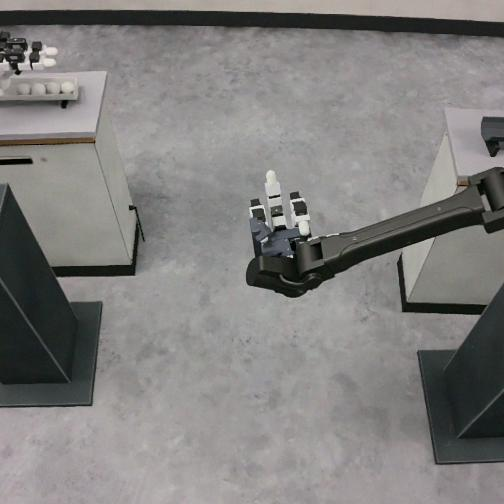

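Request:
move --arm1 '{"joints": {"joint2_rad": 1.13, "joint3_rad": 1.02, "joint4_rad": -1.42}, "min_time_s": 2.5}' --cameras '["cam_gap_1"]'

Request:
move --arm1 '{"joints": {"joint1_rad": -1.45, "joint2_rad": 1.3, "joint3_rad": 1.4, "joint4_rad": -1.6, "joint5_rad": 1.5, "joint6_rad": -1.57}, "min_time_s": 4}' --cameras '["cam_gap_1"]'

Scene clock: 1832.57 s.
Joint torques (N m): arm1=[1.96 -8.29 12.3 -0.46 1.28 -0.03] | arm2=[3.19 -19.14 10.21 0.98 1.03 -0.01] | arm3=[1.38 -16.97 8.12 0.44 1.12 -0.07]
Heat: arm1: hottest joint2_rad 34 °C; arm2: hottest joint2_rad 40 °C; arm3: hottest joint3_rad 32 °C.
move: arm1 done
Joint velocities: within noise
arm1.joint_positions: joint1_rad=+0.055 joint2_rad=+1.143 joint3_rad=+0.969 joint4_rad=-1.410 joint5_rad=+1.498 joint6_rad=-1.534 hand_index_mcp=-0.142 hand_index_abd=-0.102 hand_index_pip=-0.395 hand_index_dip=+0.710 hand_middle_mcp=+0.745 hand_middle_abd=+0.000 hand_middle_pip=+0.576 hand_middle_dip=+0.696 hand_ring_mcp=+0.747 hand_ring_abd=+0.000 hand_ring_pip=+0.576 hand_ring_dip=+0.696 hand_thumb_cmc=-0.581 hand_thumb_axl=+0.678 hand_thumb_mcp=+0.211 hand_thumb_ipl=+0.200 hand_current_limit=+0.400 hand_speed=-0.900
arm1.joint_status: all done
arm1.hand_state: blocked,goal,blocked,goal,goal,goal,goal,goal,goal,goal,goal,goal,goal,goal,blocked,blocked
arm1.index_mcp_current_ma: 268
arm1.index_abd_current_ma: 1
arm1.index_pip_current_ma: 21
arm1.index_dip_current_ma: 8
arm1.middle_mcp_current_ma: -4
arm1.middle_abd_current_ma: 0
arm1.middle_pip_current_ma: 0
arm1.middle_dip_current_ma: 0
arm1.ring_mcp_current_ma: -3
arm1.ring_abd_current_ma: 0
arm1.ring_pip_current_ma: 0
arm1.ring_dip_current_ma: 0
arm1.thumb_cmc_current_ma: -5
arm1.thumb_axl_current_ma: 0
arm1.thumb_mcp_current_ma: 385
arm1.thumb_ipl_current_ma: 51
arm1.hand_goal_index_mcp: -0.250
arm1.hand_goal_index_abd: -0.106
arm1.hand_goal_index_pip: -0.420
arm1.hand_goal_index_dip: 0.696
arm1.hand_goal_middle_mcp: 0.754
arm1.hand_goal_middle_abd: 0.000
arm1.hand_goal_middle_pip: 0.576
arm1.hand_goal_middle_dip: 0.696
arm1.hand_goal_ring_mcp: 0.754
arm1.hand_goal_ring_abd: 0.000
arm1.hand_goal_ring_pip: 0.576
arm1.hand_goal_ring_dip: 0.696
arm1.hand_goal_thumb_cmc: -0.570
arm1.hand_goal_thumb_axl: 0.678
arm1.hand_goal_thumb_mcp: 0.100
arm1.hand_goal_thumb_ipl: 0.168
arm1.hand: x=-1.4618 y=+0.4460 z=+1.1008 quat_wxyz=(+0.517, -0.546, +0.485, -0.447) (m; scene frame)
arm1.hand_target: x=-1.4676 y=+0.4560 z=+1.1256 quat_wxyz=(+0.534, -0.536, +0.495, -0.427) (m; scene frame)
arm1.hand_status: not commanded
arm2, arm3: as last shown
pictures: cam_gap_1

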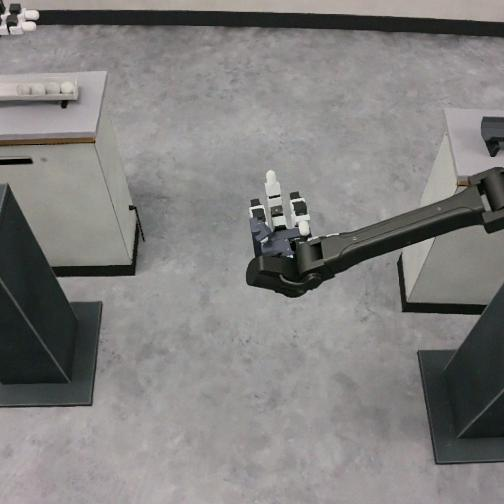

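Scene clock: 1837.00 s.
Joint torques (N m): arm1=[0.26 -8.53 12.85 -0.34 1.28 -0.15] | arm2=[3.49 -19.19 10.09 1.07 1.02 0] | arm3=[1.44 -17.03 8.1 0.44 1.12 -0.07]
Heat: arm1: hottest joint2_rad 34 °C; arm2: hottest joint2_rad 40 °C; arm3: hottest joint3_rad 32 °C.
move: arm1 done
Joint velocities: within noise
arm1.joint_positions: joint1_rad=-1.439 joint2_rad=+1.289 joint3_rad=+1.345 joint4_rad=-1.590 joint5_rad=+1.498 joint6_rad=-1.561 hand_index_mcp=-0.142 hand_index_abd=-0.102 hand_index_pip=-0.395 hand_index_dip=+0.710 hand_middle_mcp=+0.745 hand_middle_abd=+0.000 hand_middle_pip=+0.576 hand_middle_dip=+0.696 hand_ring_mcp=+0.747 hand_ring_abd=+0.000 hand_ring_pip=+0.576 hand_ring_dip=+0.696 hand_thumb_cmc=-0.581 hand_thumb_axl=+0.678 hand_thumb_mcp=+0.211 hand_thumb_ipl=+0.200 hand_current_limit=+0.400 hand_speed=-0.900
arm1.joint_status: all done
arm1.hand_state: blocked,goal,blocked,goal,goal,goal,goal,goal,goal,goal,goal,goal,goal,goal,blocked,blocked
arm1.index_mcp_current_ma: 268
arm1.index_abd_current_ma: 1
arm1.index_pip_current_ma: 21
arm1.index_dip_current_ma: 8
arm1.middle_mcp_current_ma: -4
arm1.middle_abd_current_ma: 0
arm1.middle_pip_current_ma: 0
arm1.middle_dip_current_ma: 0
arm1.ring_mcp_current_ma: -3
arm1.ring_abd_current_ma: 0
arm1.ring_pip_current_ma: 0
arm1.ring_dip_current_ma: 0
arm1.thumb_cmc_current_ma: -5
arm1.thumb_axl_current_ma: 0
arm1.thumb_mcp_current_ma: 385
arm1.thumb_ipl_current_ma: 51
arm1.hand_goal_index_mcp: -0.250
arm1.hand_goal_index_abd: -0.106
arm1.hand_goal_index_pip: -0.420
arm1.hand_goal_index_dip: 0.696
arm1.hand_goal_middle_mcp: 0.754
arm1.hand_goal_middle_abd: 0.000
arm1.hand_goal_middle_pip: 0.576
arm1.hand_goal_middle_dip: 0.696
arm1.hand_goal_ring_mcp: 0.754
arm1.hand_goal_ring_abd: 0.000
arm1.hand_goal_ring_pip: 0.576
arm1.hand_goal_ring_dip: 0.696
arm1.hand_goal_thumb_cmc: -0.570
arm1.hand_goal_thumb_axl: 0.678
arm1.hand_goal_thumb_mcp: 0.100
arm1.hand_goal_thumb_ipl: 0.168
arm1.hand: x=-1.1658 y=+0.0198 z=+1.2051 quat_wxyz=(+0.091, -0.059, +0.726, -0.679) (m; scene frame)
arm1.hand_target: x=-1.1592 y=+0.0169 z=+1.2236 quat_wxyz=(+0.097, -0.047, +0.727, -0.679) (m; scene frame)
arm1.hand_status: not commanded
arm2: as last shown
arm3.joint_positions: joint1_rad=+1.459 joint2_rad=+1.720 joint3_rad=+2.103 joint4_rad=-1.652 joint5_rad=+1.563 joint6_rad=-1.843 hand_index_mcp=-0.128 hand_index_abd=-0.105 hand_index_pip=+0.065 hand_index_dip=+0.699 hand_middle_mcp=+0.973 hand_middle_abd=-0.001 hand_middle_pip=+0.575 hand_middle_dip=+0.696 hand_ring_mcp=+0.973 hand_ring_abd=-0.002 hand_ring_pip=+0.575 hand_ring_dip=+0.693 hand_thumb_cmc=-0.572 hand_thumb_axl=+0.677 hand_thumb_mcp=+0.298 hand_thumb_ipl=+0.170 hand_current_limit=+0.400 hand_speed=-0.600
arm3.joint_status: not commanded
arm3.hand_state: goal,goal,goal,goal,goal,goal,goal,goal,goal,goal,goal,goal,goal,goal,goal,goal
arm3.index_mcp_current_ma: -5
arm3.index_abd_current_ma: 0
arm3.index_pip_current_ma: 1
arm3.index_dip_current_ma: 1
arm3.middle_mcp_current_ma: -3
arm3.middle_abd_current_ma: 0
arm3.middle_pip_current_ma: 0
arm3.middle_dip_current_ma: 0
arm3.ring_mcp_current_ma: -3
arm3.ring_abd_current_ma: 0
arm3.ring_pip_current_ma: 0
arm3.ring_dip_current_ma: -1
arm3.thumb_cmc_current_ma: 0
arm3.thumb_axl_current_ma: 0
arm3.thumb_mcp_current_ma: -1
arm3.thumb_ipl_current_ma: 1
arm3.hand_goal_index_mcp: -0.120
arm3.hand_goal_index_abd: -0.106
arm3.hand_goal_index_pip: 0.062
arm3.hand_goal_index_dip: 0.696
arm3.hand_goal_middle_mcp: 0.980
arm3.hand_goal_middle_abd: 0.000
arm3.hand_goal_middle_pip: 0.576
arm3.hand_goal_middle_dip: 0.696
arm3.hand_goal_ring_mcp: 0.980
arm3.hand_goal_ring_abd: 0.000
arm3.hand_goal_ring_pip: 0.576
arm3.hand_goal_ring_dip: 0.696
arm3.hand_goal_thumb_cmc: -0.570
arm3.hand_goal_thumb_axl: 0.678
arm3.hand_goal_thumb_mcp: 0.300
arm3.hand_goal_thumb_ipl: 0.168
arm3.hand: x=+1.0445 y=+0.1216 z=+1.3075 quat_wxyz=(+0.705, -0.709, +0.023, +0.000) (m; scene frame)
arm3.hand_target: x=+1.0534 y=+0.1209 z=+1.3162 quat_wxyz=(+0.705, -0.709, +0.023, +0.000) (m; scene frame)
arm3.hand_status: not commanded
pictures: cam_gap_1

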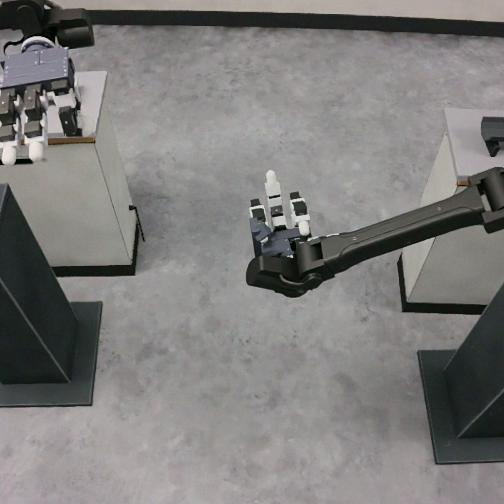

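Request:
move --arm1 '{"joints": {"joint1_rad": -1.58, "joint2_rad": 1.99, "joint3_rad": 2.13, "joint4_rad": -1.66, "joint6_rad": -1.58}, "min_time_s": 4}' --cameras '["cam_gap_1"]'

Scene clock: 1843.20 s.
Joint torques (N m): arm1=[-0.09 -18.78 12.67 -0.38 1.28 -0.17] | arm2=[3.31 -19.02 10.19 0.99 1.02 -0.02] | arm3=[1.38 -17.03 8.1 0.46 1.12 -0.08]
Heat: arm1: hottest joint2_rad 34 °C; arm2: hottest joint2_rad 40 °C; arm3: hottest joint3_rad 32 °C.
move: arm1 done
Joint velocities: within noise
arm1.joint_positions: joint1_rad=-1.565 joint2_rad=+1.981 joint3_rad=+2.076 joint4_rad=-1.650 joint5_rad=+1.498 joint6_rad=-1.571 hand_index_mcp=-0.142 hand_index_abd=-0.102 hand_index_pip=-0.395 hand_index_dip=+0.710 hand_middle_mcp=+0.745 hand_middle_abd=+0.000 hand_middle_pip=+0.576 hand_middle_dip=+0.696 hand_ring_mcp=+0.747 hand_ring_abd=+0.000 hand_ring_pip=+0.576 hand_ring_dip=+0.696 hand_thumb_cmc=-0.581 hand_thumb_axl=+0.678 hand_thumb_mcp=+0.211 hand_thumb_ipl=+0.200 hand_current_limit=+0.400 hand_speed=-0.900
arm1.joint_status: all done
arm1.hand_state: blocked,goal,blocked,goal,goal,goal,goal,goal,goal,goal,goal,goal,goal,goal,blocked,blocked
arm1.index_mcp_current_ma: 268
arm1.index_abd_current_ma: 1
arm1.index_pip_current_ma: 21
arm1.index_dip_current_ma: 8
arm1.middle_mcp_current_ma: -4
arm1.middle_abd_current_ma: 0
arm1.middle_pip_current_ma: 0
arm1.middle_dip_current_ma: 0
arm1.ring_mcp_current_ma: -3
arm1.ring_abd_current_ma: 0
arm1.ring_pip_current_ma: 0
arm1.ring_dip_current_ma: 0
arm1.thumb_cmc_current_ma: -5
arm1.thumb_axl_current_ma: 0
arm1.thumb_mcp_current_ma: 385
arm1.thumb_ipl_current_ma: 51
arm1.hand_goal_index_mcp: -0.250
arm1.hand_goal_index_abd: -0.106
arm1.hand_goal_index_pip: -0.420
arm1.hand_goal_index_dip: 0.696
arm1.hand_goal_middle_mcp: 0.754
arm1.hand_goal_middle_abd: 0.000
arm1.hand_goal_middle_pip: 0.576
arm1.hand_goal_middle_dip: 0.696
arm1.hand_goal_ring_mcp: 0.754
arm1.hand_goal_ring_abd: 0.000
arm1.hand_goal_ring_pip: 0.576
arm1.hand_goal_ring_dip: 0.696
arm1.hand_goal_thumb_cmc: -0.570
arm1.hand_goal_thumb_axl: 0.678
arm1.hand_goal_thumb_mcp: 0.100
arm1.hand_goal_thumb_ipl: 0.168
arm1.hand: x=-0.9318 y=-0.0113 z=+1.1586 quat_wxyz=(+0.038, -0.023, +0.729, -0.684) (m; scene frame)
arm1.hand_target: x=-0.9278 y=-0.0208 z=+1.1749 quat_wxyz=(+0.042, -0.009, +0.728, -0.684) (m; scene frame)
arm1.hand_status: not commanded
arm2, arm3: as last shown
pictures: cam_gap_1

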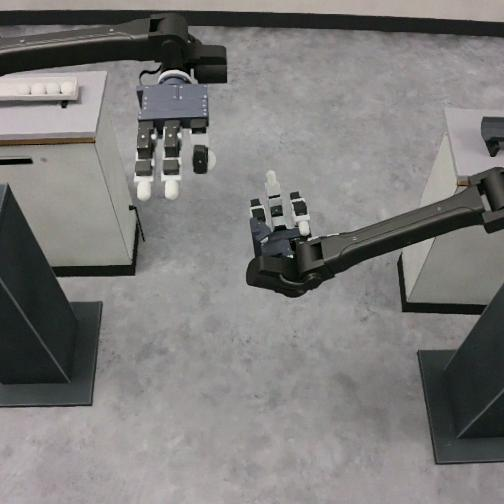

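Request:
move --arm1 '{"target": [-0.845, -0.008, 1.125, 0.041, -0.008, 0.728, -0.685], "speed": 0.08}' --cameras '["cam_gap_1"]'

Scene clock: 1854.50 s.
Joint torques (N m): arm1=[0.56 -21.83 12.71 -0.32 1.33 0.07] | arm2=[3.19 -18.73 10.1 1.01 1.05 -0.02] | arm3=[1.32 -17.03 8.1 0.47 1.12 -0.07]
Heat: arm1: hottest joint2_rad 34 °C; arm2: hottest joint2_rad 40 °C; arm3: hottest joint2_rad 31 °C.
move: arm1 off_target
Joint velocities: within noise
arm1.joint_positions: joint1_rad=-1.565 joint2_rad=+2.266 joint3_rad=+2.432 joint4_rad=-1.687 joint5_rad=+1.499 joint6_rad=-1.619 hand_index_mcp=-0.142 hand_index_abd=-0.102 hand_index_pip=-0.395 hand_index_dip=+0.710 hand_middle_mcp=+0.745 hand_middle_abd=+0.000 hand_middle_pip=+0.576 hand_middle_dip=+0.696 hand_ring_mcp=+0.747 hand_ring_abd=+0.000 hand_ring_pip=+0.576 hand_ring_dip=+0.696 hand_thumb_cmc=-0.581 hand_thumb_axl=+0.678 hand_thumb_mcp=+0.211 hand_thumb_ipl=+0.200 hand_current_limit=+0.400 hand_speed=-0.900
arm1.joint_status: not commanded
arm1.hand_state: blocked,goal,blocked,goal,goal,goal,goal,goal,goal,goal,goal,goal,goal,goal,blocked,blocked
arm1.index_mcp_current_ma: 268
arm1.index_abd_current_ma: 1
arm1.index_pip_current_ma: 21
arm1.index_dip_current_ma: 8
arm1.middle_mcp_current_ma: -4
arm1.middle_abd_current_ma: 0
arm1.middle_pip_current_ma: 0
arm1.middle_dip_current_ma: 0
arm1.ring_mcp_current_ma: -3
arm1.ring_abd_current_ma: 0
arm1.ring_pip_current_ma: 0
arm1.ring_dip_current_ma: 0
arm1.thumb_cmc_current_ma: -5
arm1.thumb_axl_current_ma: 0
arm1.thumb_mcp_current_ma: 385
arm1.thumb_ipl_current_ma: 51
arm1.hand_goal_index_mcp: -0.250
arm1.hand_goal_index_abd: -0.106
arm1.hand_goal_index_pip: -0.420
arm1.hand_goal_index_dip: 0.696
arm1.hand_goal_middle_mcp: 0.754
arm1.hand_goal_middle_abd: 0.000
arm1.hand_goal_middle_pip: 0.576
arm1.hand_goal_middle_dip: 0.696
arm1.hand_goal_ring_mcp: 0.754
arm1.hand_goal_ring_abd: 0.000
arm1.hand_goal_ring_pip: 0.576
arm1.hand_goal_ring_dip: 0.696
arm1.hand_goal_thumb_cmc: -0.570
arm1.hand_goal_thumb_axl: 0.678
arm1.hand_goal_thumb_mcp: 0.100
arm1.hand_goal_thumb_ipl: 0.168
arm1.hand: x=-0.8523 y=-0.0049 z=+1.1130 quat_wxyz=(+0.034, -0.030, +0.728, -0.684) (m; scene frame)
arm1.hand_target: x=-0.8459 y=-0.0083 z=+1.1250 quat_wxyz=(+0.047, -0.013, +0.728, -0.684) (m; scene frame)
arm1.hand_status: off_target (0.014 m and 2.6 deg from the pose sent, 0.093 m and 1.8 deg at the start; a joint's target at an end of its range on 11 of 122 steps)
arm2.joint_positions: joint1_rad=+1.631 joint2_rad=+2.419 joint3_rad=+1.936 joint4_rad=-0.612 joint5_rad=+1.390 joint6_rad=+1.031 hand_index_mcp=-0.338 hand_index_abd=+0.001 hand_index_pip=-0.882 hand_index_dip=+0.408 hand_middle_mcp=+0.431 hand_middle_abd=-0.002 hand_middle_pip=-0.075 hand_middle_dip=+0.694 hand_ring_mcp=-0.339 hand_ring_abd=+0.001 hand_ring_pip=-0.882 hand_ring_dip=+0.409 hand_thumb_cmc=+0.722 hand_thumb_axl=+0.677 hand_thumb_mcp=+0.226 hand_thumb_ipl=+0.168 hand_current_limit=+0.400 hand_speed=-0.600
arm2.joint_status: not commanded
arm2.hand_state: goal,goal,goal,goal,goal,goal,goal,goal,goal,goal,goal,goal,goal,goal,goal,goal
arm2.index_mcp_current_ma: 18
arm2.index_abd_current_ma: 3
arm2.index_pip_current_ma: 1
arm2.index_dip_current_ma: 10
arm2.middle_mcp_current_ma: 96
arm2.middle_abd_current_ma: -8
arm2.middle_pip_current_ma: 24
arm2.middle_dip_current_ma: -9
arm2.ring_mcp_current_ma: 16
arm2.ring_abd_current_ma: 3
arm2.ring_pip_current_ma: 1
arm2.ring_dip_current_ma: 12
arm2.thumb_cmc_current_ma: 35
arm2.thumb_axl_current_ma: -4
arm2.thumb_mcp_current_ma: 0
arm2.thumb_ipl_current_ma: -2
arm2.hand_goal_index_mcp: -0.342
arm2.hand_goal_index_abd: 0.000
arm2.hand_goal_index_pip: -0.882
arm2.hand_goal_index_dip: 0.406
arm2.hand_goal_middle_mcp: 0.412
arm2.hand_goal_middle_abd: 0.000
arm2.hand_goal_middle_pip: -0.080
arm2.hand_goal_middle_dip: 0.696
arm2.hand_goal_ring_mcp: -0.342
arm2.hand_goal_ring_abd: 0.000
arm2.hand_goal_ring_pip: -0.882
arm2.hand_goal_ring_dip: 0.406
arm2.hand_goal_thumb_cmc: 0.714
arm2.hand_goal_thumb_axl: 0.678
arm2.hand_goal_thumb_mcp: 0.226
arm2.hand_goal_thumb_ipl: 0.168
arm2.hand: x=-0.7501 y=+0.0810 z=+0.9877 quat_wxyz=(-0.050, -0.091, +0.756, +0.647) (m; scene frame)
arm2.hand_target: x=-0.7604 y=+0.0696 z=+0.9977 quat_wxyz=(-0.076, -0.076, +0.755, +0.647) (m; scene frame)
arm2.hand_status: not commanded
arm3: as last shown
pictures: cam_gap_1

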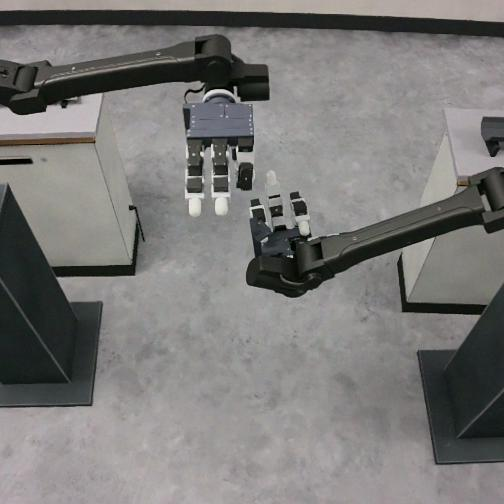

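Request:
move --arm1 '{"target": [-0.782, -0.006, 1.075, 0.041, -0.008, 0.728, -0.685], "speed": 0.06}' --cameras '["cam_gap_1", "arm2_cam_wrist"]'

Scene clock: 1859.07 s.
Joint torques (N m): arm1=[0.26 -23.77 12.98 0.62 1.33 -0.17] | arm2=[3.08 -19.08 10.14 1.03 1.04 0] | arm3=[1.44 -17.03 8.12 0.46 1.12 -0.08]
Heat: arm1: hottest joint2_rad 34 °C; arm2: hottest joint2_rad 40 °C; arm3: hottest joint2_rad 31 °C.
move: arm1 off_target
Joint velocities: within noise
arm1.joint_positions: joint1_rad=-1.565 joint2_rad=+2.500 joint3_rad=+2.723 joint4_rad=-1.524 joint5_rad=+1.500 joint6_rad=-1.830 hand_index_mcp=-0.142 hand_index_abd=-0.102 hand_index_pip=-0.395 hand_index_dip=+0.710 hand_middle_mcp=+0.745 hand_middle_abd=+0.000 hand_middle_pip=+0.576 hand_middle_dip=+0.696 hand_ring_mcp=+0.747 hand_ring_abd=+0.000 hand_ring_pip=+0.576 hand_ring_dip=+0.696 hand_thumb_cmc=-0.581 hand_thumb_axl=+0.678 hand_thumb_mcp=+0.211 hand_thumb_ipl=+0.200 hand_current_limit=+0.400 hand_speed=-0.900
arm1.joint_status: not commanded
arm1.hand_state: blocked,goal,blocked,goal,goal,goal,goal,goal,goal,goal,goal,goal,goal,goal,blocked,blocked
arm1.index_mcp_current_ma: 268
arm1.index_abd_current_ma: 1
arm1.index_pip_current_ma: 21
arm1.index_dip_current_ma: 8
arm1.middle_mcp_current_ma: -4
arm1.middle_abd_current_ma: 0
arm1.middle_pip_current_ma: 0
arm1.middle_dip_current_ma: 0
arm1.ring_mcp_current_ma: -3
arm1.ring_abd_current_ma: 0
arm1.ring_pip_current_ma: 0
arm1.ring_dip_current_ma: 0
arm1.thumb_cmc_current_ma: -5
arm1.thumb_axl_current_ma: 0
arm1.thumb_mcp_current_ma: 385
arm1.thumb_ipl_current_ma: 51
arm1.hand_goal_index_mcp: -0.250
arm1.hand_goal_index_abd: -0.106
arm1.hand_goal_index_pip: -0.420
arm1.hand_goal_index_dip: 0.696
arm1.hand_goal_middle_mcp: 0.754
arm1.hand_goal_middle_abd: 0.000
arm1.hand_goal_middle_pip: 0.576
arm1.hand_goal_middle_dip: 0.696
arm1.hand_goal_ring_mcp: 0.754
arm1.hand_goal_ring_abd: 0.000
arm1.hand_goal_ring_pip: 0.576
arm1.hand_goal_ring_dip: 0.696
arm1.hand_goal_thumb_cmc: -0.570
arm1.hand_goal_thumb_axl: 0.678
arm1.hand_goal_thumb_mcp: 0.100
arm1.hand_goal_thumb_ipl: 0.168
arm1.hand: x=-0.7876 y=+0.0002 z=+1.0635 quat_wxyz=(+0.042, -0.031, +0.727, -0.685) (m; scene frame)
arm1.hand_target: x=-0.7831 y=-0.0063 z=+1.0747 quat_wxyz=(+0.052, -0.017, +0.726, -0.686) (m; scene frame)
arm1.hand_status: off_target (0.014 m and 2.7 deg from the pose sent, 0.080 m and 2.6 deg at the start)
arm2, arm3: as last shown
pictures: arm2_cam_wrist, cam_gap_1
camera_calibration:
arm2_cam_wrist: T_world_to_cam=[[0.739103, 0.252059, 0.624654, -0.0494021], [0.584959, -0.699991, -0.409677, 0.850137], [0.33399, 0.66819, -0.66481, 0.981533], [0, 0, 0, 1]] pos_world=[-0.788604, -0.0483097, 1.03167]

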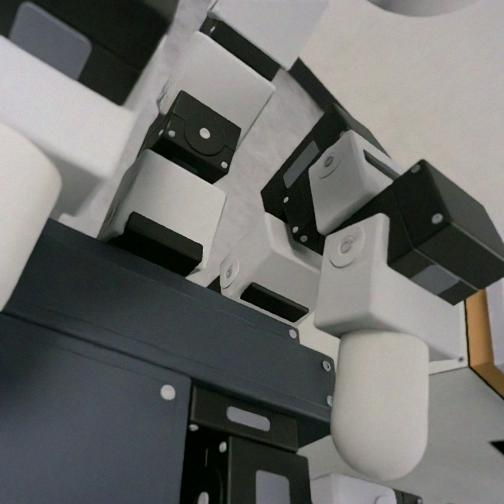

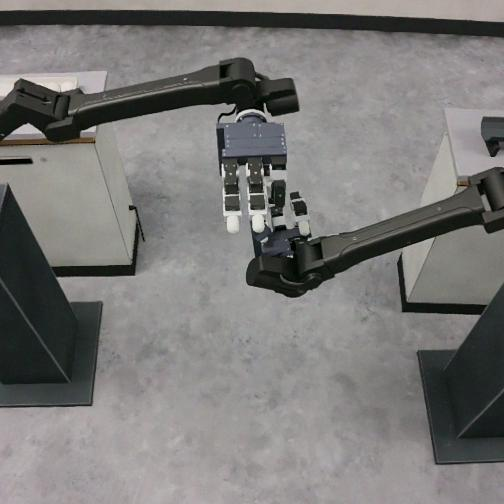

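Request:
move --arm1 '{"target": [-0.779, -0.014, 1.026, 0.041, -0.008, 0.728, -0.685], "speed": 0.05}' --cameras '["cam_gap_1", "arm2_cam_wrist"]'

Scene clock: 1862.73 s.
Joint torques (N m): arm1=[-0.21 -24.23 10.73 -0.09 1.26 0.05] | arm2=[3.25 -18.73 10.18 0.99 1.04 -0.03] | arm3=[1.38 -17.08 8.1 0.46 1.12 -0.08]
Heat: arm1: hottest joint2_rad 34 °C; arm2: hottest joint2_rad 40 °C; arm3: hottest joint2_rad 31 °C.
move: arm1 off_target
Joint velocities: within noise
arm1.joint_positions: joint1_rad=-1.566 joint2_rad=+2.546 joint3_rad=+2.716 joint4_rad=-1.544 joint5_rad=+1.500 joint6_rad=-1.740 hand_index_mcp=-0.142 hand_index_abd=-0.102 hand_index_pip=-0.395 hand_index_dip=+0.710 hand_middle_mcp=+0.745 hand_middle_abd=+0.000 hand_middle_pip=+0.576 hand_middle_dip=+0.696 hand_ring_mcp=+0.747 hand_ring_abd=+0.000 hand_ring_pip=+0.576 hand_ring_dip=+0.696 hand_thumb_cmc=-0.581 hand_thumb_axl=+0.678 hand_thumb_mcp=+0.211 hand_thumb_ipl=+0.200 hand_current_limit=+0.400 hand_speed=-0.900
arm1.joint_status: not commanded
arm1.hand_state: blocked,goal,blocked,goal,goal,goal,goal,goal,goal,goal,goal,goal,goal,goal,blocked,blocked
arm1.index_mcp_current_ma: 268
arm1.index_abd_current_ma: 1
arm1.index_pip_current_ma: 21
arm1.index_dip_current_ma: 8
arm1.middle_mcp_current_ma: -4
arm1.middle_abd_current_ma: 0
arm1.middle_pip_current_ma: 0
arm1.middle_dip_current_ma: 0
arm1.ring_mcp_current_ma: -3
arm1.ring_abd_current_ma: 0
arm1.ring_pip_current_ma: 0
arm1.ring_dip_current_ma: 0
arm1.thumb_cmc_current_ma: -5
arm1.thumb_axl_current_ma: 0
arm1.thumb_mcp_current_ma: 385
arm1.thumb_ipl_current_ma: 51
arm1.hand_goal_index_mcp: -0.250
arm1.hand_goal_index_abd: -0.106
arm1.hand_goal_index_pip: -0.420
arm1.hand_goal_index_dip: 0.696
arm1.hand_goal_middle_mcp: 0.754
arm1.hand_goal_middle_abd: 0.000
arm1.hand_goal_middle_pip: 0.576
arm1.hand_goal_middle_dip: 0.696
arm1.hand_goal_ring_mcp: 0.754
arm1.hand_goal_ring_abd: 0.000
arm1.hand_goal_ring_pip: 0.576
arm1.hand_goal_ring_dip: 0.696
arm1.hand_goal_thumb_cmc: -0.570
arm1.hand_goal_thumb_axl: 0.678
arm1.hand_goal_thumb_mcp: 0.100
arm1.hand_goal_thumb_ipl: 0.168
arm1.hand: x=-0.7807 y=-0.0008 z=+1.0265 quat_wxyz=(+0.046, -0.023, +0.727, -0.684) (m; scene frame)
arm1.hand_target: x=-0.7795 y=-0.0141 z=+1.0261 quat_wxyz=(+0.045, -0.011, +0.727, -0.685) (m; scene frame)
arm1.hand_status: off_target (0.013 m and 1.8 deg from the pose sent, 0.041 m and 2.7 deg at the start)
arm2, arm3: as last shown
pictures: arm2_cam_wrist, cam_gap_1
camera_calibration:
arm2_cam_wrist: T_world_to_cam=[[0.739103, 0.252059, 0.624654, -0.0494021], [0.584959, -0.699991, -0.409677, 0.850137], [0.33399, 0.66819, -0.66481, 0.981533], [0, 0, 0, 1]] pos_world=[-0.788604, -0.0483097, 1.03167]

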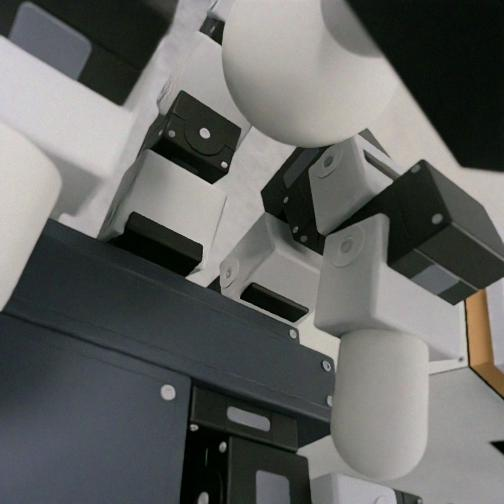

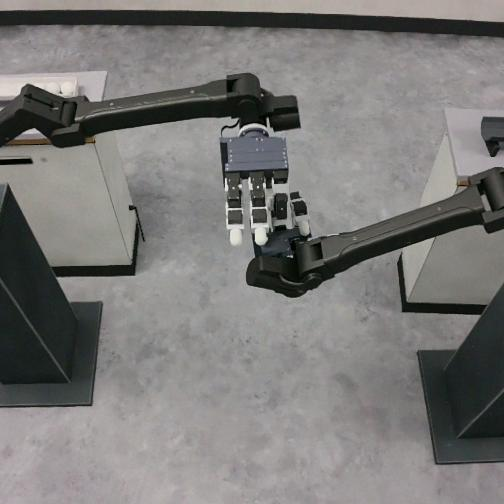

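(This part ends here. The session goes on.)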